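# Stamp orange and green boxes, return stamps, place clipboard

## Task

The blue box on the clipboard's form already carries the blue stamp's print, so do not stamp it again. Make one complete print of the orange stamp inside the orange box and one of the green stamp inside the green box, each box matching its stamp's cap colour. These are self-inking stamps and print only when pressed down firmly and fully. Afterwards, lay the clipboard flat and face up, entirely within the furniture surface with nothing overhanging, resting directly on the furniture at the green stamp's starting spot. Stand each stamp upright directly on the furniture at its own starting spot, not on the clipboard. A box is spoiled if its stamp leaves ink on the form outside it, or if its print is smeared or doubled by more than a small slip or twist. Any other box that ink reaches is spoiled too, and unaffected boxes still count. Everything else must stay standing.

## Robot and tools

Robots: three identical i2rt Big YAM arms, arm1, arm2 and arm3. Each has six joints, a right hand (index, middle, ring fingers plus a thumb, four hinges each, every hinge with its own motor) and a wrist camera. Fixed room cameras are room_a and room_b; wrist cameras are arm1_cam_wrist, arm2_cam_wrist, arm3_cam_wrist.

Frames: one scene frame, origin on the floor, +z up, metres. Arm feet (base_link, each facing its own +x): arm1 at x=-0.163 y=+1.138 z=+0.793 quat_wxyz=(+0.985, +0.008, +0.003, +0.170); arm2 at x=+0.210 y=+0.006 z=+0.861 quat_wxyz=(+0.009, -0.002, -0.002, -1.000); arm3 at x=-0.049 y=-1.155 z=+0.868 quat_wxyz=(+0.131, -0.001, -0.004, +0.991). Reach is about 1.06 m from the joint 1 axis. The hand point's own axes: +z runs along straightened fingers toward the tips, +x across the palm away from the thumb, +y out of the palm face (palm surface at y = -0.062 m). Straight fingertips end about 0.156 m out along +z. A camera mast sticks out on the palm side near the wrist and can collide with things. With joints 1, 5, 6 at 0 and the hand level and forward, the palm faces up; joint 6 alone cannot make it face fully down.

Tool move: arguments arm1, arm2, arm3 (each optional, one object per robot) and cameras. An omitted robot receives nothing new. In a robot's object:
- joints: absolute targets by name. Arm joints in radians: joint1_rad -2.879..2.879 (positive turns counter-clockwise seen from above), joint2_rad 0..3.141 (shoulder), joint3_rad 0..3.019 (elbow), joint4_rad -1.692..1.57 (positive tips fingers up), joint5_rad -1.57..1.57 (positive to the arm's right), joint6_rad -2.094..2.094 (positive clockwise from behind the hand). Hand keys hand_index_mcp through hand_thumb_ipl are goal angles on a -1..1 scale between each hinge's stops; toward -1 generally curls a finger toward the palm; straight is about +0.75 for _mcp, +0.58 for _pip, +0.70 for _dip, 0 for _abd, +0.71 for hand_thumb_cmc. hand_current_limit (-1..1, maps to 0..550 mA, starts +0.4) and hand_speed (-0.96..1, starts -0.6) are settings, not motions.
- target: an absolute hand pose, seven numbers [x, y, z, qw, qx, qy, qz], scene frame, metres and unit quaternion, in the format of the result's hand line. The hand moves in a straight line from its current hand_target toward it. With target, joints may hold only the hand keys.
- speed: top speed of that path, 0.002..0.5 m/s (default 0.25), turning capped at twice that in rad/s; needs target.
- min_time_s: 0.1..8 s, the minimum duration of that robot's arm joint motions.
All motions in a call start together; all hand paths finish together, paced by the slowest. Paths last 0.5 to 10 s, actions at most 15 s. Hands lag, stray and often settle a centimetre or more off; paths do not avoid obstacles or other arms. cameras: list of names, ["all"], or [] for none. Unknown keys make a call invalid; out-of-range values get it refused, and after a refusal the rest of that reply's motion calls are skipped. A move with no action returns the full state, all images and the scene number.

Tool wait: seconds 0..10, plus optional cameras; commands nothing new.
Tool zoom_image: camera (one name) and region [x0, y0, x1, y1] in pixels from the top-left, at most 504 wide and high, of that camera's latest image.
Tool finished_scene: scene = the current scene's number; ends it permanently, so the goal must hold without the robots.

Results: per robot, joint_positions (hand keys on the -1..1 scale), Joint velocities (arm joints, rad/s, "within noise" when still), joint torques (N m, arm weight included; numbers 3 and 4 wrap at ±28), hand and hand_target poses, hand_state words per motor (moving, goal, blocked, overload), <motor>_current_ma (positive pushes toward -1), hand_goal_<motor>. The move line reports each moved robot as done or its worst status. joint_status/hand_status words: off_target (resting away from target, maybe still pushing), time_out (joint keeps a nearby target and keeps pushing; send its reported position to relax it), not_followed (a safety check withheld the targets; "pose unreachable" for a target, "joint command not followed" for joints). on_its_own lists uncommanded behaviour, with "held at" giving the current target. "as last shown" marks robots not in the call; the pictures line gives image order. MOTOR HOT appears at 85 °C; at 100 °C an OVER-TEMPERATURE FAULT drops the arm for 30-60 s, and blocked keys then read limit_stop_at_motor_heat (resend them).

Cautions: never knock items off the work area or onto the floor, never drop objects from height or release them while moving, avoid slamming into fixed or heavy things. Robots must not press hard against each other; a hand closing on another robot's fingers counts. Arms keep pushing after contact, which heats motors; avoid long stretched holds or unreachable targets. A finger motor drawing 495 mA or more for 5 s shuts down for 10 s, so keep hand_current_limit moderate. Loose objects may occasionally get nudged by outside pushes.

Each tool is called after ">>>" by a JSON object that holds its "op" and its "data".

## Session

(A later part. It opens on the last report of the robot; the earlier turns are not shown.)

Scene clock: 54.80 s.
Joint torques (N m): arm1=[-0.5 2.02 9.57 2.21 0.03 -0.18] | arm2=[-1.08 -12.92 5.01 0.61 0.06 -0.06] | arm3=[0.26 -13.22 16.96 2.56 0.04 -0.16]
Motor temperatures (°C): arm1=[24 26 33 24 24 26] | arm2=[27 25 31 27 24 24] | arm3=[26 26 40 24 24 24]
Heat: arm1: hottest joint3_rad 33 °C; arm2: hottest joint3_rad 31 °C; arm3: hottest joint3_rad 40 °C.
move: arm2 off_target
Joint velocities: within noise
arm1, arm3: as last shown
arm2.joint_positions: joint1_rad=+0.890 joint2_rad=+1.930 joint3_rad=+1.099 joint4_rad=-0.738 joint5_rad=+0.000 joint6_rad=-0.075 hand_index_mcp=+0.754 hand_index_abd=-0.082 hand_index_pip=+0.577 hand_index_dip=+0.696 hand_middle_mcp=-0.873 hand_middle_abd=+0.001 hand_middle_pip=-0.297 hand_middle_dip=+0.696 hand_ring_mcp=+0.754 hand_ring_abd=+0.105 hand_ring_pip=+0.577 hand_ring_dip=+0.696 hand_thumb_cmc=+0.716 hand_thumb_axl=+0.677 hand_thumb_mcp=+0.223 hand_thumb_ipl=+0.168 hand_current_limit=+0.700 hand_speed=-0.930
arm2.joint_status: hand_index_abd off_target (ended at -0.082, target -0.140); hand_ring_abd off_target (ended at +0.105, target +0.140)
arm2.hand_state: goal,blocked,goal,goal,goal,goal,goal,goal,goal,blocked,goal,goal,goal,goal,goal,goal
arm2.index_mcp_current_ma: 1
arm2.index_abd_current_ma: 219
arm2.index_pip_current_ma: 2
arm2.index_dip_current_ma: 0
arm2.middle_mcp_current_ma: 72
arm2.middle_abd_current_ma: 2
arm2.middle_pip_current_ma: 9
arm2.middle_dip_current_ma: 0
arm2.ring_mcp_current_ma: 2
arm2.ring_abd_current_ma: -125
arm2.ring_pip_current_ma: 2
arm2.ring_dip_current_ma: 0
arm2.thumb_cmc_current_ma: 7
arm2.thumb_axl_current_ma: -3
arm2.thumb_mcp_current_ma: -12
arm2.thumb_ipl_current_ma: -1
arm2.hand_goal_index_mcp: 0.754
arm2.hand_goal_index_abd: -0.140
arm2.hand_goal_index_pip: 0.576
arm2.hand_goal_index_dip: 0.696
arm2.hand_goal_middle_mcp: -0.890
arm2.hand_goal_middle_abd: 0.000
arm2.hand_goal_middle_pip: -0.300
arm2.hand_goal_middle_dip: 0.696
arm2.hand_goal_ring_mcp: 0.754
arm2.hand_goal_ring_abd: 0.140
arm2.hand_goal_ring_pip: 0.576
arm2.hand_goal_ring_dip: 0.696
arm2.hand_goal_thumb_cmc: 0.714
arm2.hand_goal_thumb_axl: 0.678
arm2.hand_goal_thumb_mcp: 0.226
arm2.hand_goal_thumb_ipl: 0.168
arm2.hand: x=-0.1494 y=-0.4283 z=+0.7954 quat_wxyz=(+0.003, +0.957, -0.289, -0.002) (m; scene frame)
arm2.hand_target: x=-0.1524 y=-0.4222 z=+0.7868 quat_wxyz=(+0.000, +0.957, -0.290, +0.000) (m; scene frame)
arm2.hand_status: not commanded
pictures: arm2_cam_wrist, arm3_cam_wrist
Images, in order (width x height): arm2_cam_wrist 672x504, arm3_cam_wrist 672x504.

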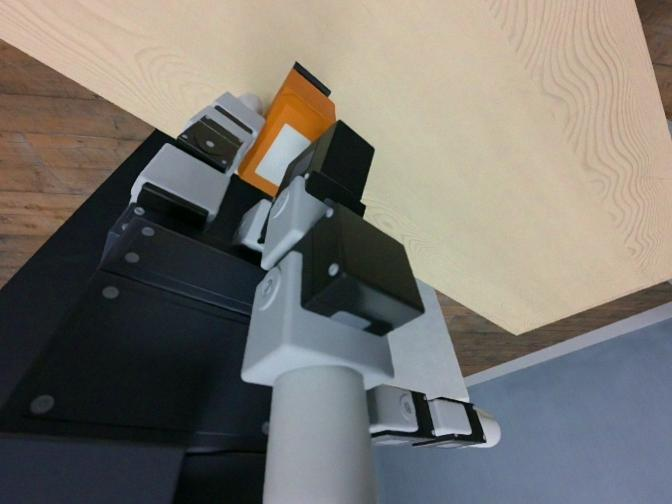

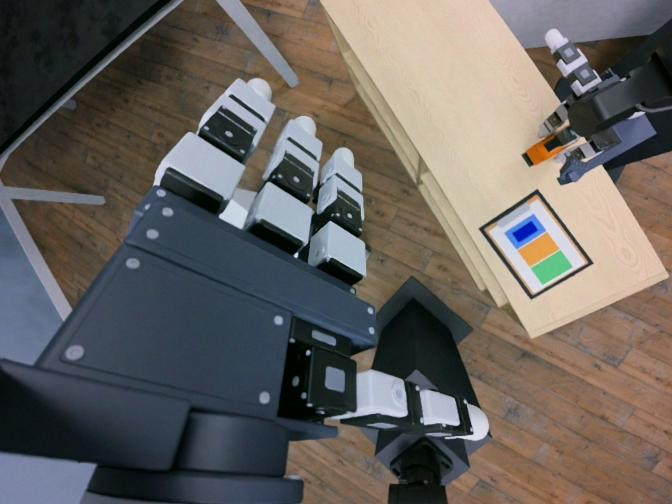

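>>> {"op": "move", "data": {"arm2": {"joints": {"hand_index_abd": -0.22, "hand_ring_abd": 0.22}}}}

>>> {"op": "move", "data": {"arm2": {"joints": {"hand_index_abd": -0.29, "hand_ring_abd": 0.27}}, "cameras": ["arm2_cam_wrist", "arm3_cam_wrist"]}}

>>> {"op": "zoom_image", "data": {"camera": "arm3_cam_wrist", "region": [500, 60, 640, 200]}}

Scene clock: 55.70 s.
Joint torques (N m): arm1=[-0.67 2.08 9.55 2.22 0.02 -0.17] | arm2=[-1.08 -12.98 5.03 0.62 0.06 -0.05] | arm3=[0.26 -13.27 16.95 2.55 0.04 -0.15]
Motor temperatures (°C): arm1=[24 26 33 24 24 26] | arm2=[27 25 31 27 24 24] | arm3=[26 26 40 24 24 24]
Heat: arm1: hottest joint3_rad 33 °C; arm2: hottest joint3_rad 31 °C; arm3: hottest joint3_rad 40 °C.
move: arm2 off_target
Joint velocities: within noise
arm1, arm3: as last shown
arm2.joint_positions: joint1_rad=+0.890 joint2_rad=+1.930 joint3_rad=+1.099 joint4_rad=-0.738 joint5_rad=+0.000 joint6_rad=-0.076 hand_index_mcp=+0.754 hand_index_abd=-0.090 hand_index_pip=+0.577 hand_index_dip=+0.696 hand_middle_mcp=-0.873 hand_middle_abd=+0.001 hand_middle_pip=-0.297 hand_middle_dip=+0.696 hand_ring_mcp=+0.754 hand_ring_abd=+0.107 hand_ring_pip=+0.577 hand_ring_dip=+0.696 hand_thumb_cmc=+0.716 hand_thumb_axl=+0.677 hand_thumb_mcp=+0.223 hand_thumb_ipl=+0.168 hand_current_limit=+0.700 hand_speed=-0.930
arm2.joint_status: hand_index_abd off_target (ended at -0.090, target -0.220); hand_ring_abd off_target (ended at +0.107, target +0.220)
arm2.hand_state: goal,blocked,goal,goal,goal,goal,goal,goal,goal,blocked,goal,goal,goal,goal,goal,goal
arm2.index_mcp_current_ma: 1
arm2.index_abd_current_ma: 467
arm2.index_pip_current_ma: 2
arm2.index_dip_current_ma: 0
arm2.middle_mcp_current_ma: 72
arm2.middle_abd_current_ma: 2
arm2.middle_pip_current_ma: 9
arm2.middle_dip_current_ma: 0
arm2.ring_mcp_current_ma: 1
arm2.ring_abd_current_ma: -447
arm2.ring_pip_current_ma: 2
arm2.ring_dip_current_ma: 0
arm2.thumb_cmc_current_ma: 7
arm2.thumb_axl_current_ma: -3
arm2.thumb_mcp_current_ma: -12
arm2.thumb_ipl_current_ma: -1
arm2.hand_goal_index_mcp: 0.754
arm2.hand_goal_index_abd: -0.220
arm2.hand_goal_index_pip: 0.576
arm2.hand_goal_index_dip: 0.696
arm2.hand_goal_middle_mcp: -0.890
arm2.hand_goal_middle_abd: 0.000
arm2.hand_goal_middle_pip: -0.300
arm2.hand_goal_middle_dip: 0.696
arm2.hand_goal_ring_mcp: 0.754
arm2.hand_goal_ring_abd: 0.220
arm2.hand_goal_ring_pip: 0.576
arm2.hand_goal_ring_dip: 0.696
arm2.hand_goal_thumb_cmc: 0.714
arm2.hand_goal_thumb_axl: 0.678
arm2.hand_goal_thumb_mcp: 0.226
arm2.hand_goal_thumb_ipl: 0.168
arm2.hand: x=-0.1494 y=-0.4283 z=+0.7954 quat_wxyz=(+0.003, +0.957, -0.289, -0.002) (m; scene frame)
arm2.hand_target: x=-0.1523 y=-0.4222 z=+0.7868 quat_wxyz=(+0.000, +0.957, -0.290, +0.000) (m; scene frame)
arm2.hand_status: not commanded
pictures: none

Scene clock: 56.07 s.
Joint torques (N m): arm1=[-0.56 2.26 9.54 2.19 0.02 -0.17] | arm2=[-1.08 -12.92 5.01 0.62 0.06 -0.06] | arm3=[0.21 -13.27 16.95 2.54 0.04 -0.16]
Motor temperatures (°C): arm1=[24 26 33 24 24 26] | arm2=[27 25 31 27 24 24] | arm3=[26 26 40 24 24 24]
Heat: arm1: hottest joint3_rad 33 °C; arm2: hottest joint3_rad 31 °C; arm3: hottest joint3_rad 40 °C.
move: arm2 off_target
Joint velocities: within noise
arm1.joint_positions: joint1_rad=+0.489 joint2_rad=+0.629 joint3_rad=+1.427 joint4_rad=-1.426 joint5_rad=-0.106 joint6_rad=+1.194 hand_index_mcp=+0.754 hand_index_abd=+0.080 hand_index_pip=+0.577 hand_index_dip=+0.696 hand_middle_mcp=-0.881 hand_middle_abd=+0.001 hand_middle_pip=-0.298 hand_middle_dip=+0.696 hand_ring_mcp=+0.754 hand_ring_abd=-0.068 hand_ring_pip=+0.577 hand_ring_dip=+0.696 hand_thumb_cmc=+0.714 hand_thumb_axl=+0.677 hand_thumb_mcp=+0.225 hand_thumb_ipl=+0.168 hand_current_limit=+0.700 hand_speed=-0.880
arm1.joint_status: not commanded
arm1.hand_state: goal,goal,goal,goal,goal,goal,goal,goal,goal,goal,goal,goal,goal,goal,goal,goal
arm1.index_mcp_current_ma: 0
arm1.index_abd_current_ma: 0
arm1.index_pip_current_ma: 0
arm1.index_dip_current_ma: 0
arm1.middle_mcp_current_ma: 10
arm1.middle_abd_current_ma: 0
arm1.middle_pip_current_ma: 1
arm1.middle_dip_current_ma: 0
arm1.ring_mcp_current_ma: 0
arm1.ring_abd_current_ma: 11
arm1.ring_pip_current_ma: 0
arm1.ring_dip_current_ma: 0
arm1.thumb_cmc_current_ma: 0
arm1.thumb_axl_current_ma: 0
arm1.thumb_mcp_current_ma: 0
arm1.thumb_ipl_current_ma: 0
arm1.hand_goal_index_mcp: 0.754
arm1.hand_goal_index_abd: 0.080
arm1.hand_goal_index_pip: 0.576
arm1.hand_goal_index_dip: 0.696
arm1.hand_goal_middle_mcp: -0.890
arm1.hand_goal_middle_abd: 0.000
arm1.hand_goal_middle_pip: -0.300
arm1.hand_goal_middle_dip: 0.696
arm1.hand_goal_ring_mcp: 0.754
arm1.hand_goal_ring_abd: -0.080
arm1.hand_goal_ring_pip: 0.576
arm1.hand_goal_ring_dip: 0.696
arm1.hand_goal_thumb_cmc: 0.714
arm1.hand_goal_thumb_axl: 0.678
arm1.hand_goal_thumb_mcp: 0.226
arm1.hand_goal_thumb_ipl: 0.168
arm1.hand: x=+0.0504 y=+1.2573 z=+1.3325 quat_wxyz=(-0.155, +0.719, +0.521, +0.432) (m; scene frame)
arm1.hand_target: x=+0.0476 y=+1.2580 z=+1.3424 quat_wxyz=(-0.160, +0.712, +0.523, +0.441) (m; scene frame)
arm1.hand_status: not commanded
arm2.joint_positions: joint1_rad=+0.890 joint2_rad=+1.930 joint3_rad=+1.099 joint4_rad=-0.738 joint5_rad=+0.000 joint6_rad=-0.076 hand_index_mcp=+0.754 hand_index_abd=-0.090 hand_index_pip=+0.577 hand_index_dip=+0.696 hand_middle_mcp=-0.873 hand_middle_abd=+0.001 hand_middle_pip=-0.297 hand_middle_dip=+0.696 hand_ring_mcp=+0.754 hand_ring_abd=+0.108 hand_ring_pip=+0.577 hand_ring_dip=+0.696 hand_thumb_cmc=+0.716 hand_thumb_axl=+0.677 hand_thumb_mcp=+0.223 hand_thumb_ipl=+0.168 hand_current_limit=+0.700 hand_speed=-0.930
arm2.joint_status: hand_index_abd off_target (ended at -0.090, target -0.290); hand_ring_abd off_target (ended at +0.108, target +0.270)
arm2.hand_state: goal,blocked,goal,goal,goal,goal,goal,goal,goal,blocked,goal,goal,goal,goal,goal,goal
arm2.index_mcp_current_ma: 1
arm2.index_abd_current_ma: 468
arm2.index_pip_current_ma: 2
arm2.index_dip_current_ma: 0
arm2.middle_mcp_current_ma: 72
arm2.middle_abd_current_ma: 2
arm2.middle_pip_current_ma: 9
arm2.middle_dip_current_ma: 0
arm2.ring_mcp_current_ma: 1
arm2.ring_abd_current_ma: -467
arm2.ring_pip_current_ma: 2
arm2.ring_dip_current_ma: 0
arm2.thumb_cmc_current_ma: 7
arm2.thumb_axl_current_ma: -3
arm2.thumb_mcp_current_ma: -12
arm2.thumb_ipl_current_ma: -1
arm2.hand_goal_index_mcp: 0.754
arm2.hand_goal_index_abd: -0.290
arm2.hand_goal_index_pip: 0.576
arm2.hand_goal_index_dip: 0.696
arm2.hand_goal_middle_mcp: -0.890
arm2.hand_goal_middle_abd: 0.000
arm2.hand_goal_middle_pip: -0.300
arm2.hand_goal_middle_dip: 0.696
arm2.hand_goal_ring_mcp: 0.754
arm2.hand_goal_ring_abd: 0.270
arm2.hand_goal_ring_pip: 0.576
arm2.hand_goal_ring_dip: 0.696
arm2.hand_goal_thumb_cmc: 0.714
arm2.hand_goal_thumb_axl: 0.678
arm2.hand_goal_thumb_mcp: 0.226
arm2.hand_goal_thumb_ipl: 0.168
arm2.hand: x=-0.1494 y=-0.4283 z=+0.7954 quat_wxyz=(+0.003, +0.957, -0.289, -0.002) (m; scene frame)
arm2.hand_target: x=-0.1523 y=-0.4222 z=+0.7868 quat_wxyz=(+0.000, +0.957, -0.290, +0.000) (m; scene frame)
arm2.hand_status: not commanded
arm3: as last shown
pictures: arm2_cam_wrist, arm3_cam_wrist
Images, in order (width x height): arm2_cam_wrist 672x504, arm3_cam_wrist 672x504.

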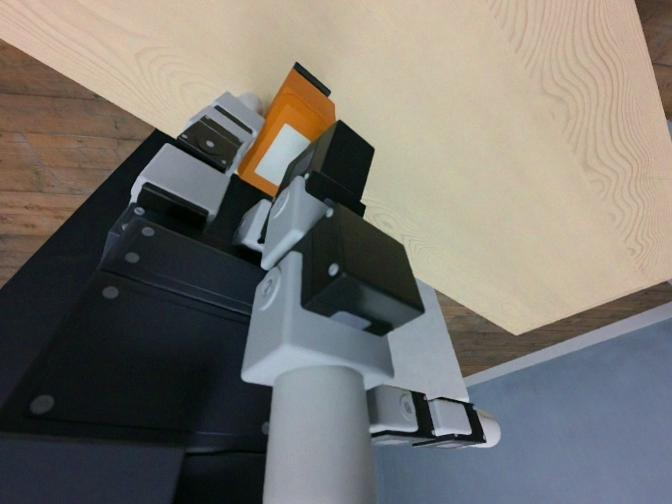

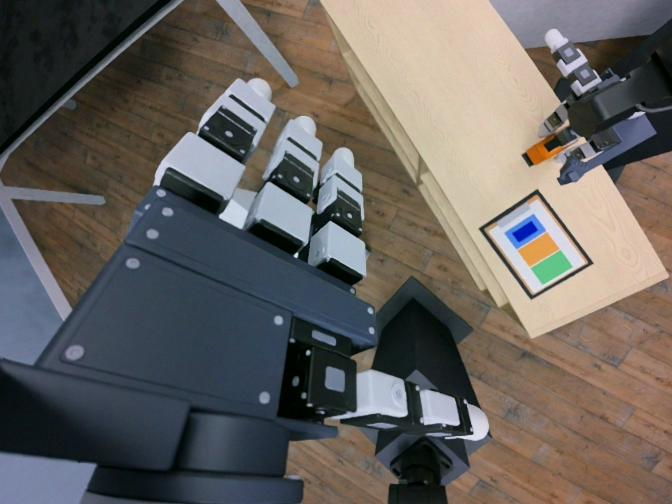

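Scaled by 3.600 from the camera's 672x504 image, which has a finer 960x720 frame.

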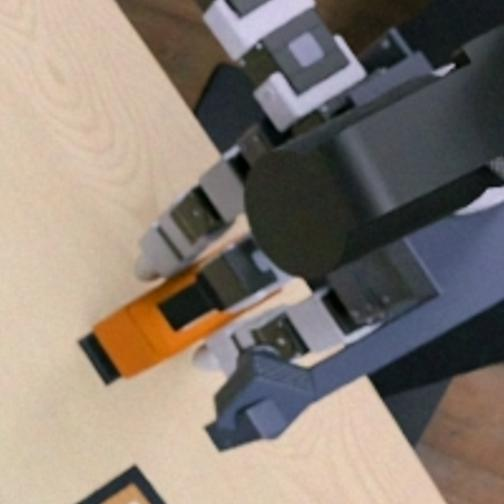

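>>> {"op": "zoom_image", "data": {"camera": "arm3_cam_wrist", "region": [515, 100, 595, 180]}}

>>> {"op": "zoom_image", "data": {"camera": "arm2_cam_wrist", "region": [150, 40, 390, 220]}}

Scaled by 6.300 from the camera's 672x504 image, which has a finer 960x720 frame.

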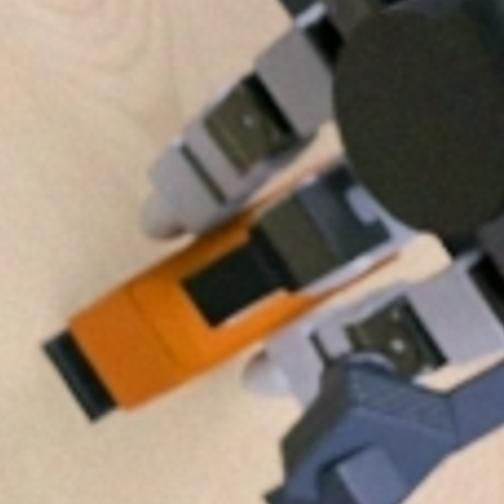

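Scaled by 2.100 from the camera's 672x504 image, which has a finer 960x720 frame.

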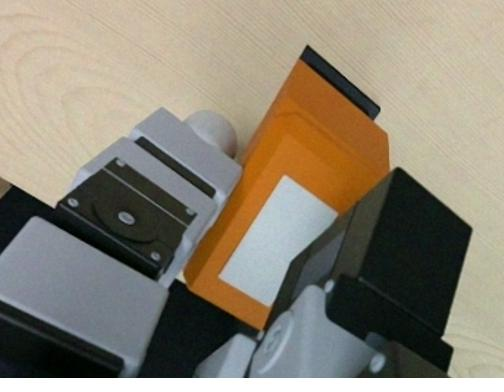

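>>> {"op": "move", "data": {"arm2": {"joints": {"joint2_rad": 1.914, "joint3_rad": 1.165, "joint4_rad": -0.797}, "min_time_s": 1.2}}}

>>> {"op": "move", "data": {"arm2": {"joints": {"joint2_rad": 1.722, "joint3_rad": 1.258, "joint4_rad": -1.085}, "min_time_s": 2.5}, "cameras": ["arm2_cam_wrist", "arm3_cam_wrist"]}}

Scene clock: 61.77 s.
Joint torques (N m): arm1=[-0.5 2.2 9.54 2.19 0.02 -0.17] | arm2=[-0.97 -15.21 8.92 -0.29 0.07 -0.05] | arm3=[0.26 -13.33 16.96 2.56 0.03 -0.15]
Motor temperatures (°C): arm1=[24 26 33 24 24 26] | arm2=[27 25 31 27 24 24] | arm3=[26 26 40 24 24 24]
Heat: arm1: hottest joint3_rad 33 °C; arm2: hottest joint3_rad 31 °C; arm3: hottest joint3_rad 40 °C.
move: arm2 done
Joint velocities: within noise
arm1, arm3: as last shown
arm2.joint_positions: joint1_rad=+0.890 joint2_rad=+1.930 joint3_rad=+1.122 joint4_rad=-0.786 joint5_rad=+0.000 joint6_rad=-0.076 hand_index_mcp=+0.751 hand_index_abd=-0.090 hand_index_pip=+0.575 hand_index_dip=+0.696 hand_middle_mcp=-0.873 hand_middle_abd=+0.001 hand_middle_pip=-0.297 hand_middle_dip=+0.696 hand_ring_mcp=+0.747 hand_ring_abd=+0.108 hand_ring_pip=+0.574 hand_ring_dip=+0.696 hand_thumb_cmc=+0.716 hand_thumb_axl=+0.677 hand_thumb_mcp=+0.223 hand_thumb_ipl=+0.168 hand_current_limit=+0.700 hand_speed=-0.930
arm2.joint_status: all done
arm2.hand_state: goal,blocked,goal,goal,goal,goal,goal,goal,goal,blocked,goal,goal,goal,goal,goal,goal
arm2.index_mcp_current_ma: -11
arm2.index_abd_current_ma: 467
arm2.index_pip_current_ma: -5
arm2.index_dip_current_ma: 0
arm2.middle_mcp_current_ma: 72
arm2.middle_abd_current_ma: 2
arm2.middle_pip_current_ma: 9
arm2.middle_dip_current_ma: 0
arm2.ring_mcp_current_ma: -27
arm2.ring_abd_current_ma: -467
arm2.ring_pip_current_ma: -6
arm2.ring_dip_current_ma: 0
arm2.thumb_cmc_current_ma: 7
arm2.thumb_axl_current_ma: -3
arm2.thumb_mcp_current_ma: -12
arm2.thumb_ipl_current_ma: -1
arm2.hand_goal_index_mcp: 0.754
arm2.hand_goal_index_abd: -0.290
arm2.hand_goal_index_pip: 0.576
arm2.hand_goal_index_dip: 0.696
arm2.hand_goal_middle_mcp: -0.890
arm2.hand_goal_middle_abd: 0.000
arm2.hand_goal_middle_pip: -0.300
arm2.hand_goal_middle_dip: 0.696
arm2.hand_goal_ring_mcp: 0.754
arm2.hand_goal_ring_abd: 0.270
arm2.hand_goal_ring_pip: 0.576
arm2.hand_goal_ring_dip: 0.696
arm2.hand_goal_thumb_cmc: 0.714
arm2.hand_goal_thumb_axl: 0.678
arm2.hand_goal_thumb_mcp: 0.226
arm2.hand_goal_thumb_ipl: 0.168
arm2.hand: x=-0.1496 y=-0.4288 z=+0.7995 quat_wxyz=(-0.008, +0.957, -0.289, +0.003) (m; scene frame)
arm2.hand_target: x=-0.1682 y=-0.4420 z=+0.8228 quat_wxyz=(+0.014, +0.957, -0.290, -0.006) (m; scene frame)
arm2.hand_status: not commanded
pictures: none

Scene clock: 64.60 s.
Joint torques (N m): arm1=[-0.5 2.08 9.57 2.19 0.02 -0.18] | arm2=[-1.03 -14.74 10.99 -0.34 0.07 -0.05] | arm3=[0.21 -13.27 16.96 2.54 0.04 -0.16]
Motor temperatures (°C): arm1=[24 26 33 24 24 26] | arm2=[27 25 31 27 24 24] | arm3=[26 26 41 24 24 24]
Heat: arm1: hottest joint3_rad 33 °C; arm2: hottest joint3_rad 31 °C; arm3: hottest joint3_rad 41 °C.
move: arm2 done
Joint velocities: within noise
arm1, arm3: as last shown
arm2.joint_positions: joint1_rad=+0.890 joint2_rad=+1.740 joint3_rad=+1.206 joint4_rad=-1.074 joint5_rad=+0.000 joint6_rad=-0.076 hand_index_mcp=+0.751 hand_index_abd=-0.090 hand_index_pip=+0.575 hand_index_dip=+0.696 hand_middle_mcp=-0.873 hand_middle_abd=+0.001 hand_middle_pip=-0.297 hand_middle_dip=+0.696 hand_ring_mcp=+0.747 hand_ring_abd=+0.108 hand_ring_pip=+0.574 hand_ring_dip=+0.696 hand_thumb_cmc=+0.716 hand_thumb_axl=+0.677 hand_thumb_mcp=+0.223 hand_thumb_ipl=+0.168 hand_current_limit=+0.700 hand_speed=-0.930
arm2.joint_status: all done
arm2.hand_state: goal,blocked,goal,goal,goal,goal,goal,goal,goal,blocked,goal,goal,goal,goal,goal,goal
arm2.index_mcp_current_ma: -11
arm2.index_abd_current_ma: 468
arm2.index_pip_current_ma: -5
arm2.index_dip_current_ma: 0
arm2.middle_mcp_current_ma: 72
arm2.middle_abd_current_ma: 2
arm2.middle_pip_current_ma: 9
arm2.middle_dip_current_ma: 0
arm2.ring_mcp_current_ma: -27
arm2.ring_abd_current_ma: -467
arm2.ring_pip_current_ma: -6
arm2.ring_dip_current_ma: 0
arm2.thumb_cmc_current_ma: 6
arm2.thumb_axl_current_ma: -3
arm2.thumb_mcp_current_ma: -12
arm2.thumb_ipl_current_ma: -1
arm2.hand_goal_index_mcp: 0.754
arm2.hand_goal_index_abd: -0.290
arm2.hand_goal_index_pip: 0.576
arm2.hand_goal_index_dip: 0.696
arm2.hand_goal_middle_mcp: -0.890
arm2.hand_goal_middle_abd: 0.000
arm2.hand_goal_middle_pip: -0.300
arm2.hand_goal_middle_dip: 0.696
arm2.hand_goal_ring_mcp: 0.754
arm2.hand_goal_ring_abd: 0.270
arm2.hand_goal_ring_pip: 0.576
arm2.hand_goal_ring_dip: 0.696
arm2.hand_goal_thumb_cmc: 0.714
arm2.hand_goal_thumb_axl: 0.678
arm2.hand_goal_thumb_mcp: 0.226
arm2.hand_goal_thumb_ipl: 0.168
arm2.hand: x=-0.1462 y=-0.4245 z=+0.9111 quat_wxyz=(-0.015, +0.957, -0.289, +0.006) (m; scene frame)
arm2.hand_target: x=-0.1639 y=-0.4368 z=+0.9422 quat_wxyz=(+0.013, +0.957, -0.290, -0.005) (m; scene frame)
arm2.hand_status: not commanded
pictures: arm2_cam_wrist, arm3_cam_wrist
Images, in order (width x height): arm2_cam_wrist 672x504, arm3_cam_wrist 672x504.

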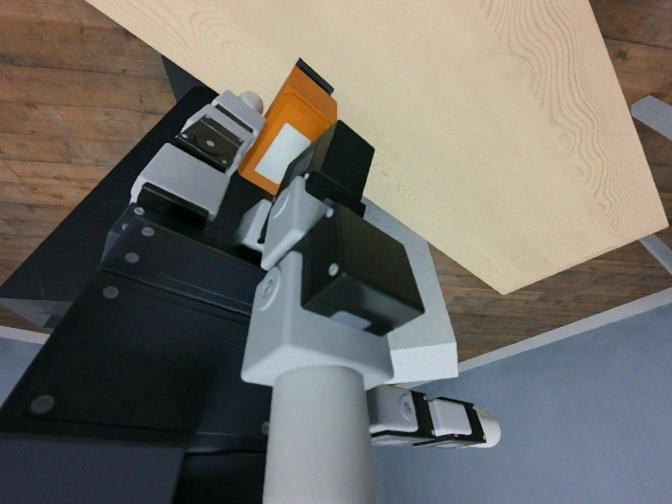

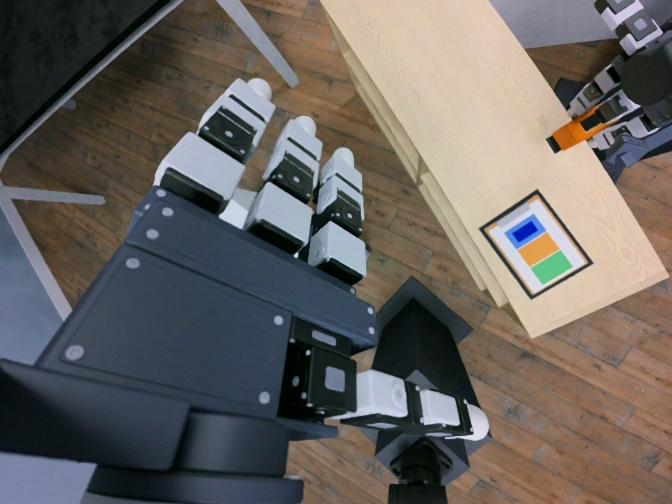

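>>> {"op": "move", "data": {"arm2": {"joints": {"joint1_rad": 1.281, "joint2_rad": 2.097, "joint3_rad": 1.820, "joint4_rad": -1.270, "joint6_rad": 0.259}, "min_time_s": 3}, "cameras": ["arm2_cam_wrist", "arm3_cam_wrist"]}}

>>> {"op": "zoom_image", "data": {"camera": "arm3_cam_wrist", "region": [460, 160, 620, 320]}}

>>> {"op": "zoom_image", "data": {"camera": "arm2_cam_wrist", "region": [150, 0, 430, 220]}}

Scene clock: 68.40 s.
Joint torques (N m): arm1=[-0.62 2.2 9.52 2.21 0.03 -0.18] | arm2=[0.32 -17.79 12.18 -0.27 0.14 0.17] | arm3=[0.21 -13.33 16.95 2.56 0.03 -0.15]
Motor temperatures (°C): arm1=[24 26 33 24 24 26] | arm2=[27 25 31 27 24 24] | arm3=[26 26 41 24 24 24]
Heat: arm1: hottest joint3_rad 33 °C; arm2: hottest joint3_rad 31 °C; arm3: hottest joint3_rad 41 °C.
move: arm2 done
Joint velocities: within noise
arm1, arm3: as last shown
arm2.joint_positions: joint1_rad=+1.277 joint2_rad=+2.091 joint3_rad=+1.762 joint4_rad=-1.260 joint5_rad=+0.000 joint6_rad=+0.246 hand_index_mcp=+0.751 hand_index_abd=-0.090 hand_index_pip=+0.575 hand_index_dip=+0.696 hand_middle_mcp=-0.873 hand_middle_abd=+0.001 hand_middle_pip=-0.297 hand_middle_dip=+0.696 hand_ring_mcp=+0.747 hand_ring_abd=+0.108 hand_ring_pip=+0.574 hand_ring_dip=+0.696 hand_thumb_cmc=+0.716 hand_thumb_axl=+0.677 hand_thumb_mcp=+0.223 hand_thumb_ipl=+0.168 hand_current_limit=+0.700 hand_speed=-0.930
arm2.joint_status: all done
arm2.hand_state: goal,blocked,goal,goal,goal,goal,goal,goal,goal,blocked,goal,goal,goal,goal,goal,goal
arm2.index_mcp_current_ma: -10
arm2.index_abd_current_ma: 468
arm2.index_pip_current_ma: -5
arm2.index_dip_current_ma: 0
arm2.middle_mcp_current_ma: 72
arm2.middle_abd_current_ma: 2
arm2.middle_pip_current_ma: 9
arm2.middle_dip_current_ma: 0
arm2.ring_mcp_current_ma: -25
arm2.ring_abd_current_ma: -467
arm2.ring_pip_current_ma: -6
arm2.ring_dip_current_ma: 0
arm2.thumb_cmc_current_ma: 5
arm2.thumb_axl_current_ma: -3
arm2.thumb_mcp_current_ma: -12
arm2.thumb_ipl_current_ma: -1
arm2.hand_goal_index_mcp: 0.754
arm2.hand_goal_index_abd: -0.290
arm2.hand_goal_index_pip: 0.576
arm2.hand_goal_index_dip: 0.696
arm2.hand_goal_middle_mcp: -0.890
arm2.hand_goal_middle_abd: 0.000
arm2.hand_goal_middle_pip: -0.300
arm2.hand_goal_middle_dip: 0.696
arm2.hand_goal_ring_mcp: 0.754
arm2.hand_goal_ring_abd: 0.270
arm2.hand_goal_ring_pip: 0.576
arm2.hand_goal_ring_dip: 0.696
arm2.hand_goal_thumb_cmc: 0.714
arm2.hand_goal_thumb_axl: 0.678
arm2.hand_goal_thumb_mcp: 0.226
arm2.hand_goal_thumb_ipl: 0.168
arm2.hand: x=-0.0226 y=-0.6587 z=+0.9175 quat_wxyz=(-0.006, +0.966, -0.258, -0.001) (m; scene frame)
arm2.hand_target: x=-0.0251 y=-0.6763 z=+0.9379 quat_wxyz=(+0.014, +0.965, -0.262, -0.001) (m; scene frame)
arm2.hand_status: not commanded
pictures: arm2_cam_wrist, arm3_cam_wrist
Images, in order (width x height): arm2_cam_wrist 672x504, arm3_cam_wrist 672x504.

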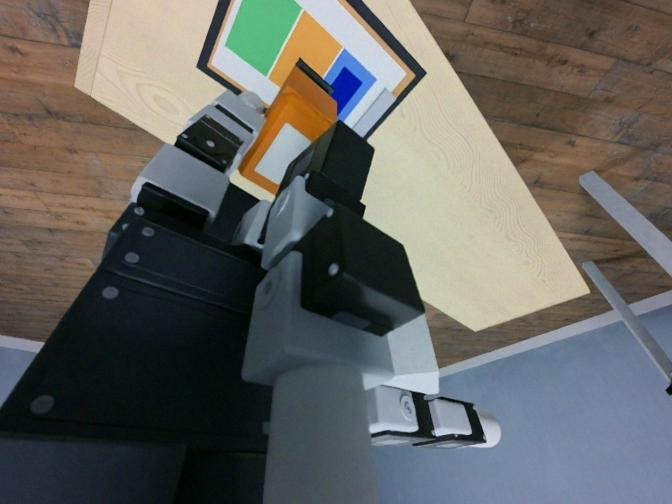

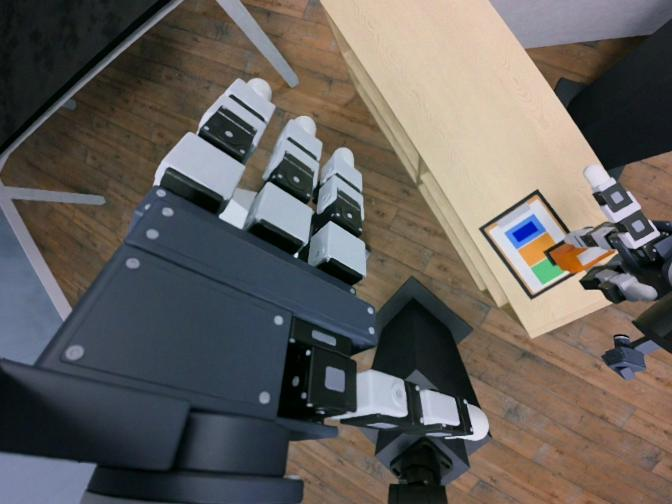

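Scaled by 3.150 from the camera's 672x504 image, which has a finer 960x720 frame.

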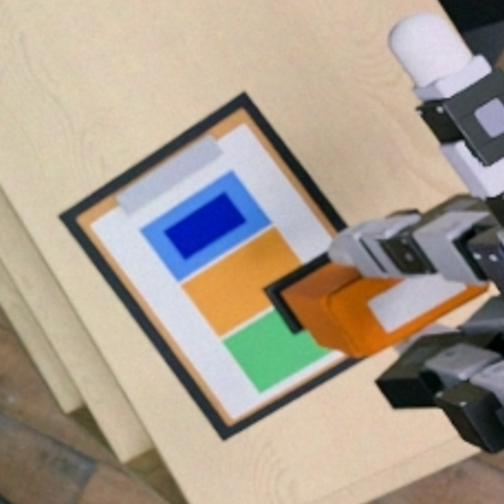

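Scaled by 1.800 from the camera's 672x504 image, which has a finer 960x720 frame.

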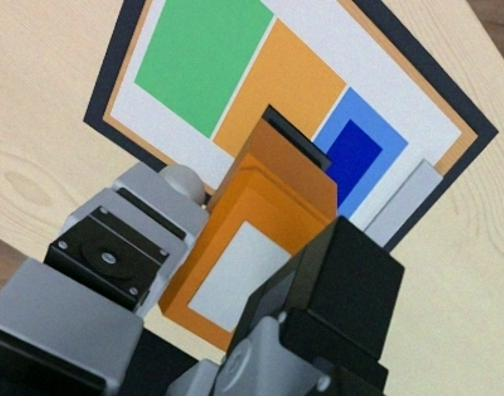

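>>> {"op": "zoom_image", "data": {"camera": "arm3_cam_wrist", "region": [510, 200, 620, 310]}}

>>> {"op": "zoom_image", "data": {"camera": "arm2_cam_wrist", "region": [230, 0, 380, 150]}}

Scaled by 4.582 from the camera's 672x504 image, which has a finer 960x720 frame.

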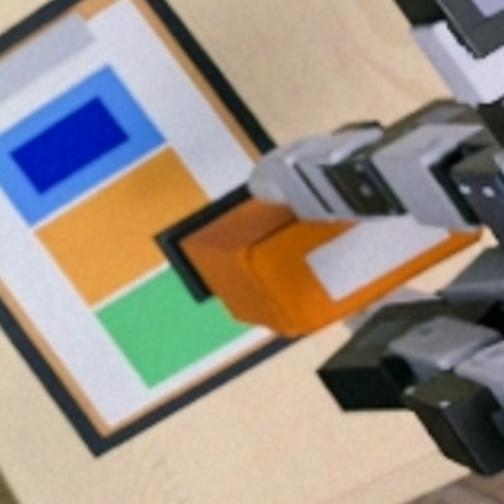

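Scaled by 3.360 from the camera's 672x504 image, which has a finer 960x720 frame.

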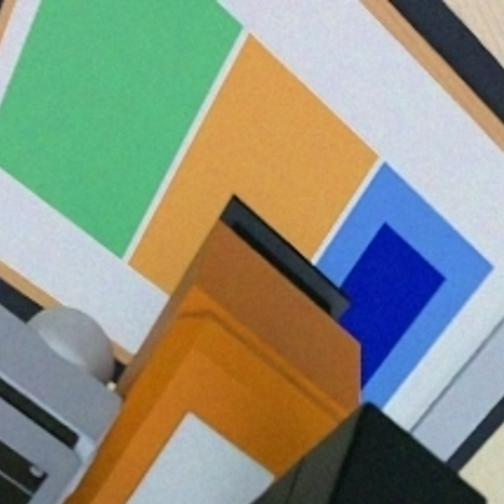

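>>> {"op": "move", "data": {"arm2": {"joints": {"joint1_rad": 1.281, "joint2_rad": 2.195, "joint3_rad": 1.701, "joint4_rad": -1.067, "joint6_rad": 0.200}, "min_time_s": 2.5}, "cameras": ["arm2_cam_wrist", "arm3_cam_wrist"]}}

>>> {"op": "zoom_image", "data": {"camera": "arm3_cam_wrist", "region": [490, 190, 600, 300]}}

>>> {"op": "zoom_image", "data": {"camera": "arm2_cam_wrist", "region": [230, 0, 380, 150]}}

Scene clock: 75.30 s.
Joint torques (N m): arm1=[-0.56 2.08 9.55 2.22 0.03 -0.18] | arm2=[0.32 -18.49 7.02 0.57 0.13 -0.1] | arm3=[0.21 -13.27 16.95 2.55 0.03 -0.16]
Motor temperatures (°C): arm1=[24 26 33 24 24 26] | arm2=[27 25 32 27 24 24] | arm3=[26 26 41 24 24 24]
Heat: arm1: hottest joint3_rad 33 °C; arm2: hottest joint3_rad 32 °C; arm3: hottest joint3_rad 41 °C.
move: arm2 done
Joint velocities: within noise
arm1: as last shown
arm2.joint_positions: joint1_rad=+1.277 joint2_rad=+2.189 joint3_rad=+1.702 joint4_rad=-1.079 joint5_rad=+0.000 joint6_rad=+0.212 hand_index_mcp=+0.751 hand_index_abd=-0.090 hand_index_pip=+0.575 hand_index_dip=+0.696 hand_middle_mcp=-0.873 hand_middle_abd=+0.001 hand_middle_pip=-0.297 hand_middle_dip=+0.696 hand_ring_mcp=+0.747 hand_ring_abd=+0.108 hand_ring_pip=+0.574 hand_ring_dip=+0.696 hand_thumb_cmc=+0.716 hand_thumb_axl=+0.677 hand_thumb_mcp=+0.223 hand_thumb_ipl=+0.168 hand_current_limit=+0.700 hand_speed=-0.930
arm2.joint_status: all done
arm2.hand_state: goal,blocked,goal,goal,goal,goal,goal,goal,goal,blocked,goal,goal,goal,goal,goal,goal
arm2.index_mcp_current_ma: -10
arm2.index_abd_current_ma: 467
arm2.index_pip_current_ma: -5
arm2.index_dip_current_ma: 0
arm2.middle_mcp_current_ma: 72
arm2.middle_abd_current_ma: 2
arm2.middle_pip_current_ma: 9
arm2.middle_dip_current_ma: 0
arm2.ring_mcp_current_ma: -25
arm2.ring_abd_current_ma: -467
arm2.ring_pip_current_ma: -6
arm2.ring_dip_current_ma: 0
arm2.thumb_cmc_current_ma: 5
arm2.thumb_axl_current_ma: -3
arm2.thumb_mcp_current_ma: -12
arm2.thumb_ipl_current_ma: -1
arm2.hand_goal_index_mcp: 0.754
arm2.hand_goal_index_abd: -0.290
arm2.hand_goal_index_pip: 0.576
arm2.hand_goal_index_dip: 0.696
arm2.hand_goal_middle_mcp: -0.890
arm2.hand_goal_middle_abd: 0.000
arm2.hand_goal_middle_pip: -0.300
arm2.hand_goal_middle_dip: 0.696
arm2.hand_goal_ring_mcp: 0.754
arm2.hand_goal_ring_abd: 0.270
arm2.hand_goal_ring_pip: 0.576
arm2.hand_goal_ring_dip: 0.696
arm2.hand_goal_thumb_cmc: 0.714
arm2.hand_goal_thumb_axl: 0.678
arm2.hand_goal_thumb_mcp: 0.226
arm2.hand_goal_thumb_ipl: 0.168
arm2.hand: x=-0.0232 y=-0.6700 z=+0.8377 quat_wxyz=(+0.005, +0.970, -0.242, -0.001) (m; scene frame)
arm2.hand_target: x=-0.0200 y=-0.6734 z=+0.8346 quat_wxyz=(+0.008, +0.972, -0.234, -0.001) (m; scene frame)
arm2.hand_status: not commanded
arm3.joint_positions: joint1_rad=-0.649 joint2_rad=+1.340 joint3_rad=+1.579 joint4_rad=-1.005 joint5_rad=+0.001 joint6_rad=+1.052 hand_index_mcp=+0.755 hand_index_abd=+0.000 hand_index_pip=+0.577 hand_index_dip=+0.696 hand_middle_mcp=+0.755 hand_middle_abd=+0.000 hand_middle_pip=+0.577 hand_middle_dip=+0.696 hand_ring_mcp=+0.755 hand_ring_abd=+0.000 hand_ring_pip=+0.577 hand_ring_dip=+0.696 hand_thumb_cmc=+0.715 hand_thumb_axl=+0.677 hand_thumb_mcp=+0.225 hand_thumb_ipl=+0.168 hand_current_limit=+0.700 hand_speed=-0.880
arm3.joint_status: not commanded
arm3.hand_state: goal,goal,goal,goal,goal,goal,goal,goal,goal,goal,goal,goal,goal,goal,goal,goal
arm3.index_mcp_current_ma: 2
arm3.index_abd_current_ma: 0
arm3.index_pip_current_ma: 1
arm3.index_dip_current_ma: 0
arm3.middle_mcp_current_ma: 2
arm3.middle_abd_current_ma: 0
arm3.middle_pip_current_ma: 1
arm3.middle_dip_current_ma: 0
arm3.ring_mcp_current_ma: 2
arm3.ring_abd_current_ma: 1
arm3.ring_pip_current_ma: 1
arm3.ring_dip_current_ma: 0
arm3.thumb_cmc_current_ma: 2
arm3.thumb_axl_current_ma: -1
arm3.thumb_mcp_current_ma: -2
arm3.thumb_ipl_current_ma: -1
arm3.hand_goal_index_mcp: 0.754
arm3.hand_goal_index_abd: 0.000
arm3.hand_goal_index_pip: 0.576
arm3.hand_goal_index_dip: 0.696
arm3.hand_goal_middle_mcp: 0.754
arm3.hand_goal_middle_abd: 0.000
arm3.hand_goal_middle_pip: 0.576
arm3.hand_goal_middle_dip: 0.696
arm3.hand_goal_ring_mcp: 0.754
arm3.hand_goal_ring_abd: 0.000
arm3.hand_goal_ring_pip: 0.576
arm3.hand_goal_ring_dip: 0.696
arm3.hand_goal_thumb_cmc: 0.714
arm3.hand_goal_thumb_axl: 0.678
arm3.hand_goal_thumb_mcp: 0.226
arm3.hand_goal_thumb_ipl: 0.168
arm3.hand: x=-0.3292 y=-0.6581 z=+1.3204 quat_wxyz=(-0.294, +0.178, +0.902, +0.261) (m; scene frame)
arm3.hand_target: x=-0.3345 y=-0.6510 z=+1.3524 quat_wxyz=(-0.317, +0.172, +0.889, +0.283) (m; scene frame)
arm3.hand_status: not commanded
pictures: arm2_cam_wrist, arm3_cam_wrist
Images, in order (width x height): arm2_cam_wrist 672x504, arm3_cam_wrist 672x504.

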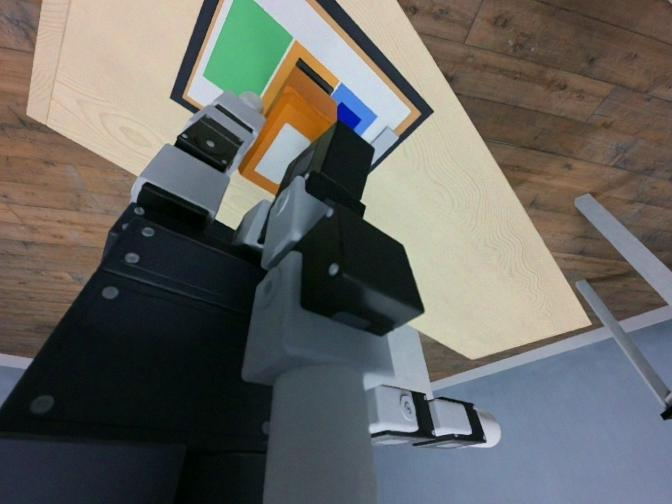

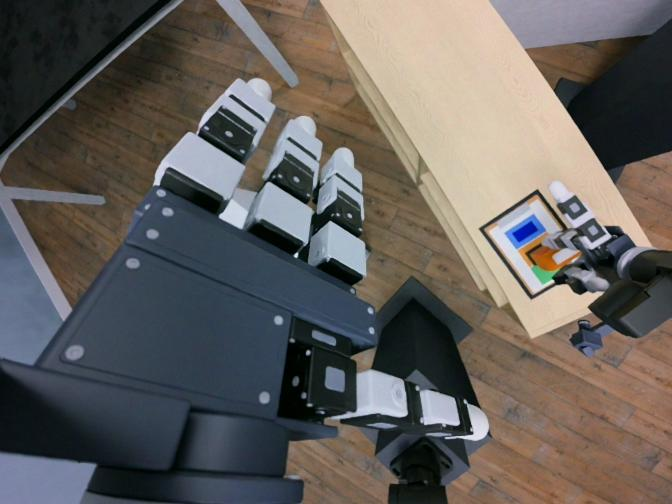

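Scaled by 4.582 from the camera's 672x504 image, which has a finer 960x720 frame.

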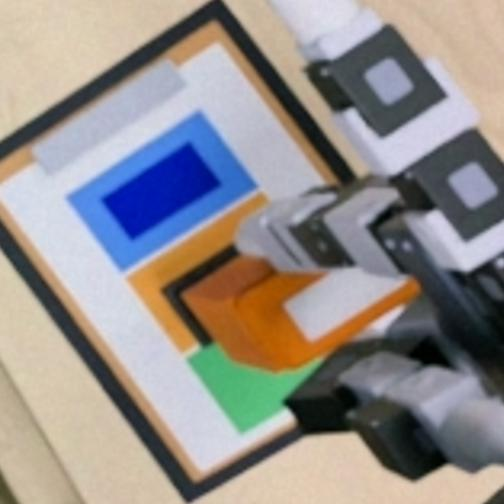

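Scaled by 3.360 from the camera's 672x504 image, which has a finer 960x720 frame.

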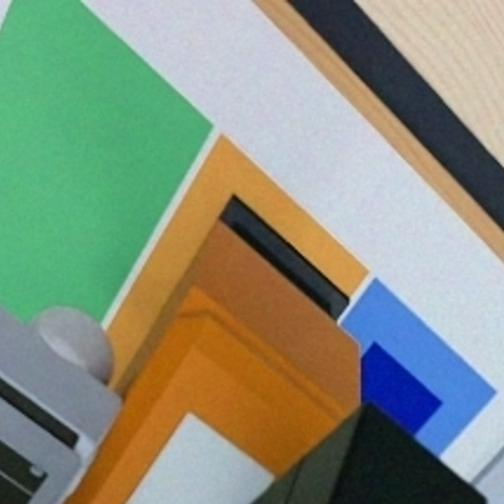

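>>> {"op": "move", "data": {"arm2": {"joints": {"joint1_rad": 1.292, "joint2_rad": 2.219, "joint3_rad": 1.668, "joint4_rad": -1.0146, "joint6_rad": 0.229}, "min_time_s": 2}, "cameras": ["arm2_cam_wrist", "arm3_cam_wrist"]}}

>>> {"op": "zoom_image", "data": {"camera": "arm3_cam_wrist", "region": [490, 190, 600, 300]}}

>>> {"op": "zoom_image", "data": {"camera": "arm2_cam_wrist", "region": [230, 0, 380, 150]}}

Scene clock: 78.60 s.
Joint torques (N m): arm1=[-0.56 2.14 9.54 2.19 0.02 -0.18] | arm2=[0.85 -18.2 6.72 0.58 0.13 0.19] | arm3=[0.26 -13.27 16.96 2.55 0.04 -0.16]
Motor temperatures (°C): arm1=[24 26 33 24 24 26] | arm2=[27 26 32 27 24 24] | arm3=[26 26 41 24 24 24]
Heat: arm1: hottest joint3_rad 33 °C; arm2: hottest joint3_rad 32 °C; arm3: hottest joint3_rad 41 °C.
move: arm2 done
Joint velocities: within noise
arm1, arm3: as last shown
arm2.joint_positions: joint1_rad=+1.280 joint2_rad=+2.211 joint3_rad=+1.670 joint4_rad=-1.027 joint5_rad=+0.000 joint6_rad=+0.217 hand_index_mcp=+0.751 hand_index_abd=-0.090 hand_index_pip=+0.575 hand_index_dip=+0.696 hand_middle_mcp=-0.873 hand_middle_abd=+0.001 hand_middle_pip=-0.297 hand_middle_dip=+0.696 hand_ring_mcp=+0.747 hand_ring_abd=+0.108 hand_ring_pip=+0.574 hand_ring_dip=+0.696 hand_thumb_cmc=+0.716 hand_thumb_axl=+0.677 hand_thumb_mcp=+0.223 hand_thumb_ipl=+0.168 hand_current_limit=+0.700 hand_speed=-0.930
arm2.joint_status: all done
arm2.hand_state: goal,blocked,goal,goal,goal,goal,goal,goal,goal,blocked,goal,goal,goal,goal,goal,goal
arm2.index_mcp_current_ma: -10
arm2.index_abd_current_ma: 467
arm2.index_pip_current_ma: -5
arm2.index_dip_current_ma: 0
arm2.middle_mcp_current_ma: 72
arm2.middle_abd_current_ma: 2
arm2.middle_pip_current_ma: 9
arm2.middle_dip_current_ma: 0
arm2.ring_mcp_current_ma: -25
arm2.ring_abd_current_ma: -467
arm2.ring_pip_current_ma: -6
arm2.ring_dip_current_ma: 0
arm2.thumb_cmc_current_ma: 5
arm2.thumb_axl_current_ma: -3
arm2.thumb_mcp_current_ma: -12
arm2.thumb_ipl_current_ma: -1
arm2.hand_goal_index_mcp: 0.754
arm2.hand_goal_index_abd: -0.290
arm2.hand_goal_index_pip: 0.576
arm2.hand_goal_index_dip: 0.696
arm2.hand_goal_middle_mcp: -0.890
arm2.hand_goal_middle_abd: 0.000
arm2.hand_goal_middle_pip: -0.300
arm2.hand_goal_middle_dip: 0.696
arm2.hand_goal_ring_mcp: 0.754
arm2.hand_goal_ring_abd: 0.270
arm2.hand_goal_ring_pip: 0.576
arm2.hand_goal_ring_dip: 0.696
arm2.hand_goal_thumb_cmc: 0.714
arm2.hand_goal_thumb_axl: 0.678
arm2.hand_goal_thumb_mcp: 0.226
arm2.hand_goal_thumb_ipl: 0.168
arm2.hand: x=-0.0201 y=-0.6665 z=+0.8142 quat_wxyz=(+0.004, +0.970, -0.242, -0.001) (m; scene frame)
arm2.hand_target: x=-0.0131 y=-0.6690 z=+0.8087 quat_wxyz=(+0.005, +0.970, -0.242, -0.001) (m; scene frame)
arm2.hand_status: not commanded
pictures: arm2_cam_wrist, arm3_cam_wrist
Images, in order (width x height): arm2_cam_wrist 672x504, arm3_cam_wrist 672x504.

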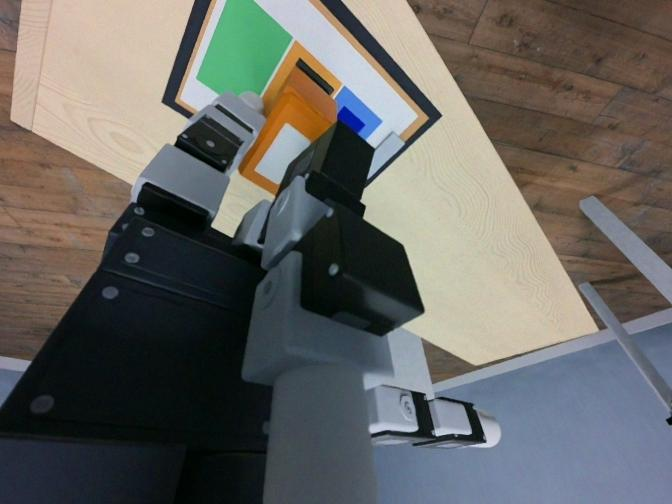

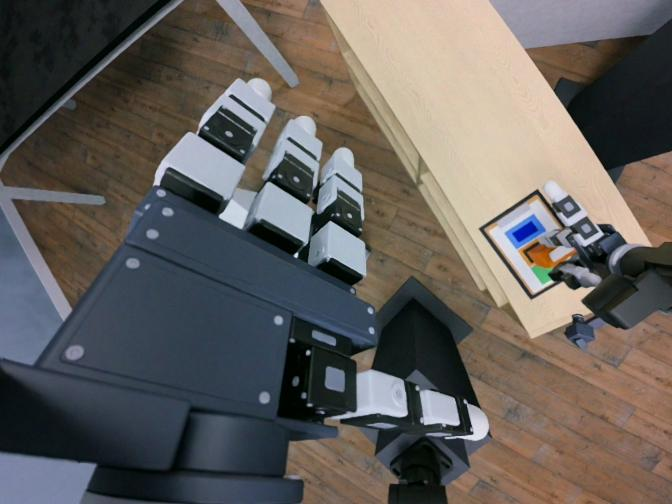

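Scaled by 4.582 from the camera's 672x504 image, which has a finer 960x720 frame.

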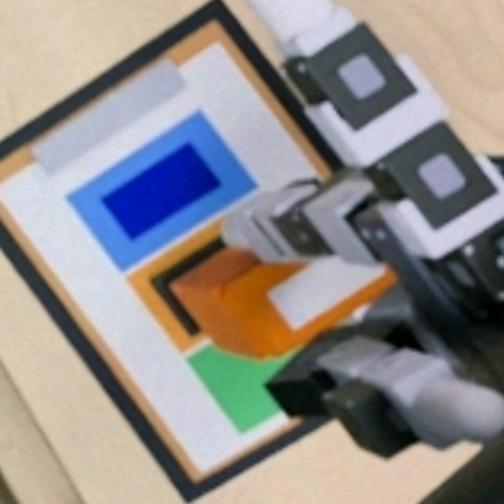

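Scaled by 3.360 from the camera's 672x504 image, which has a finer 960x720 frame.

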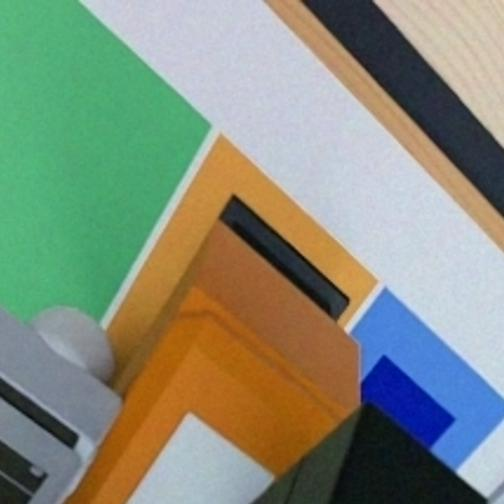

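>>> {"op": "move", "data": {"arm2": {"joints": {"joint2_rad": 2.232, "joint3_rad": 1.661, "joint4_rad": -0.996}, "min_time_s": 1.2}}}

>>> {"op": "move", "data": {"arm2": {"joints": {"joint2_rad": 2.239, "joint3_rad": 1.6575, "joint4_rad": -0.9865}, "min_time_s": 0.8}}}

Scene clock: 80.77 s.
Joint torques (N m): arm1=[-0.5 2.14 9.55 2.22 0.03 -0.17] | arm2=[0.91 -18.02 6.56 0.59 0.13 0.2] | arm3=[0.26 -13.27 16.96 2.54 0.03 -0.16]
Motor temperatures (°C): arm1=[24 26 33 24 24 26] | arm2=[27 26 32 27 24 24] | arm3=[26 26 42 24 24 24]
Heat: arm1: hottest joint3_rad 33 °C; arm2: hottest joint3_rad 32 °C; arm3: hottest joint3_rad 42 °C.
move: arm2 done
Joint velocities: within noise
arm1, arm3: as last shown
arm2.joint_positions: joint1_rad=+1.280 joint2_rad=+2.222 joint3_rad=+1.664 joint4_rad=-1.009 joint5_rad=+0.000 joint6_rad=+0.217 hand_index_mcp=+0.751 hand_index_abd=-0.090 hand_index_pip=+0.575 hand_index_dip=+0.696 hand_middle_mcp=-0.873 hand_middle_abd=+0.001 hand_middle_pip=-0.297 hand_middle_dip=+0.696 hand_ring_mcp=+0.748 hand_ring_abd=+0.109 hand_ring_pip=+0.574 hand_ring_dip=+0.696 hand_thumb_cmc=+0.716 hand_thumb_axl=+0.677 hand_thumb_mcp=+0.223 hand_thumb_ipl=+0.168 hand_current_limit=+0.700 hand_speed=-0.930
arm2.joint_status: all done
arm2.hand_state: goal,blocked,goal,goal,goal,goal,goal,goal,goal,blocked,goal,goal,goal,goal,goal,goal
arm2.index_mcp_current_ma: -9
arm2.index_abd_current_ma: 467
arm2.index_pip_current_ma: -5
arm2.index_dip_current_ma: 0
arm2.middle_mcp_current_ma: 72
arm2.middle_abd_current_ma: 2
arm2.middle_pip_current_ma: 9
arm2.middle_dip_current_ma: 0
arm2.ring_mcp_current_ma: -24
arm2.ring_abd_current_ma: -467
arm2.ring_pip_current_ma: -6
arm2.ring_dip_current_ma: 0
arm2.thumb_cmc_current_ma: 5
arm2.thumb_axl_current_ma: -3
arm2.thumb_mcp_current_ma: -12
arm2.thumb_ipl_current_ma: -1
arm2.hand_goal_index_mcp: 0.754
arm2.hand_goal_index_abd: -0.290
arm2.hand_goal_index_pip: 0.576
arm2.hand_goal_index_dip: 0.696
arm2.hand_goal_middle_mcp: -0.890
arm2.hand_goal_middle_abd: 0.000
arm2.hand_goal_middle_pip: -0.300
arm2.hand_goal_middle_dip: 0.696
arm2.hand_goal_ring_mcp: 0.754
arm2.hand_goal_ring_abd: 0.270
arm2.hand_goal_ring_pip: 0.576
arm2.hand_goal_ring_dip: 0.696
arm2.hand_goal_thumb_cmc: 0.714
arm2.hand_goal_thumb_axl: 0.678
arm2.hand_goal_thumb_mcp: 0.226
arm2.hand_goal_thumb_ipl: 0.168
arm2.hand: x=-0.0200 y=-0.6660 z=+0.8054 quat_wxyz=(+0.005, +0.970, -0.242, -0.001) (m; scene frame)
arm2.hand_target: x=-0.0128 y=-0.6678 z=+0.7983 quat_wxyz=(+0.004, +0.970, -0.242, -0.001) (m; scene frame)
arm2.hand_status: not commanded
pictures: none

Scene clock: 81.87 s.
Joint torques (N m): arm1=[-0.56 2.14 9.54 2.21 0.02 -0.18] | arm2=[0.91 -17.67 6.32 0.62 0.13 0.19] | arm3=[0.26 -13.27 16.95 2.56 0.04 -0.15]
Motor temperatures (°C): arm1=[24 26 33 24 24 26] | arm2=[27 26 32 27 24 24] | arm3=[26 26 42 24 24 24]
Heat: arm1: hottest joint3_rad 33 °C; arm2: hottest joint3_rad 32 °C; arm3: hottest joint3_rad 42 °C.
move: arm2 done
Joint velocities: within noise
arm1, arm3: as last shown
arm2.joint_positions: joint1_rad=+1.280 joint2_rad=+2.224 joint3_rad=+1.664 joint4_rad=-1.000 joint5_rad=+0.000 joint6_rad=+0.217 hand_index_mcp=+0.752 hand_index_abd=-0.090 hand_index_pip=+0.575 hand_index_dip=+0.696 hand_middle_mcp=-0.873 hand_middle_abd=+0.001 hand_middle_pip=-0.297 hand_middle_dip=+0.696 hand_ring_mcp=+0.750 hand_ring_abd=+0.109 hand_ring_pip=+0.574 hand_ring_dip=+0.696 hand_thumb_cmc=+0.716 hand_thumb_axl=+0.677 hand_thumb_mcp=+0.223 hand_thumb_ipl=+0.168 hand_current_limit=+0.700 hand_speed=-0.930
arm2.joint_status: all done
arm2.hand_state: goal,blocked,goal,goal,goal,goal,goal,goal,goal,blocked,goal,goal,goal,goal,goal,goal
arm2.index_mcp_current_ma: -6
arm2.index_abd_current_ma: 468
arm2.index_pip_current_ma: -3
arm2.index_dip_current_ma: 0
arm2.middle_mcp_current_ma: 72
arm2.middle_abd_current_ma: 2
arm2.middle_pip_current_ma: 9
arm2.middle_dip_current_ma: 0
arm2.ring_mcp_current_ma: -14
arm2.ring_abd_current_ma: -467
arm2.ring_pip_current_ma: -6
arm2.ring_dip_current_ma: 0
arm2.thumb_cmc_current_ma: 5
arm2.thumb_axl_current_ma: -3
arm2.thumb_mcp_current_ma: -12
arm2.thumb_ipl_current_ma: -1
arm2.hand_goal_index_mcp: 0.754
arm2.hand_goal_index_abd: -0.290
arm2.hand_goal_index_pip: 0.576
arm2.hand_goal_index_dip: 0.696
arm2.hand_goal_middle_mcp: -0.890
arm2.hand_goal_middle_abd: 0.000
arm2.hand_goal_middle_pip: -0.300
arm2.hand_goal_middle_dip: 0.696
arm2.hand_goal_ring_mcp: 0.754
arm2.hand_goal_ring_abd: 0.270
arm2.hand_goal_ring_pip: 0.576
arm2.hand_goal_ring_dip: 0.696
arm2.hand_goal_thumb_cmc: 0.714
arm2.hand_goal_thumb_axl: 0.678
arm2.hand_goal_thumb_mcp: 0.226
arm2.hand_goal_thumb_ipl: 0.168
arm2.hand: x=-0.0205 y=-0.6677 z=+0.8045 quat_wxyz=(+0.008, +0.970, -0.242, -0.001) (m; scene frame)
arm2.hand_target: x=-0.0126 y=-0.6673 z=+0.7928 quat_wxyz=(+0.004, +0.970, -0.242, -0.001) (m; scene frame)
arm2.hand_status: not commanded
pictures: none


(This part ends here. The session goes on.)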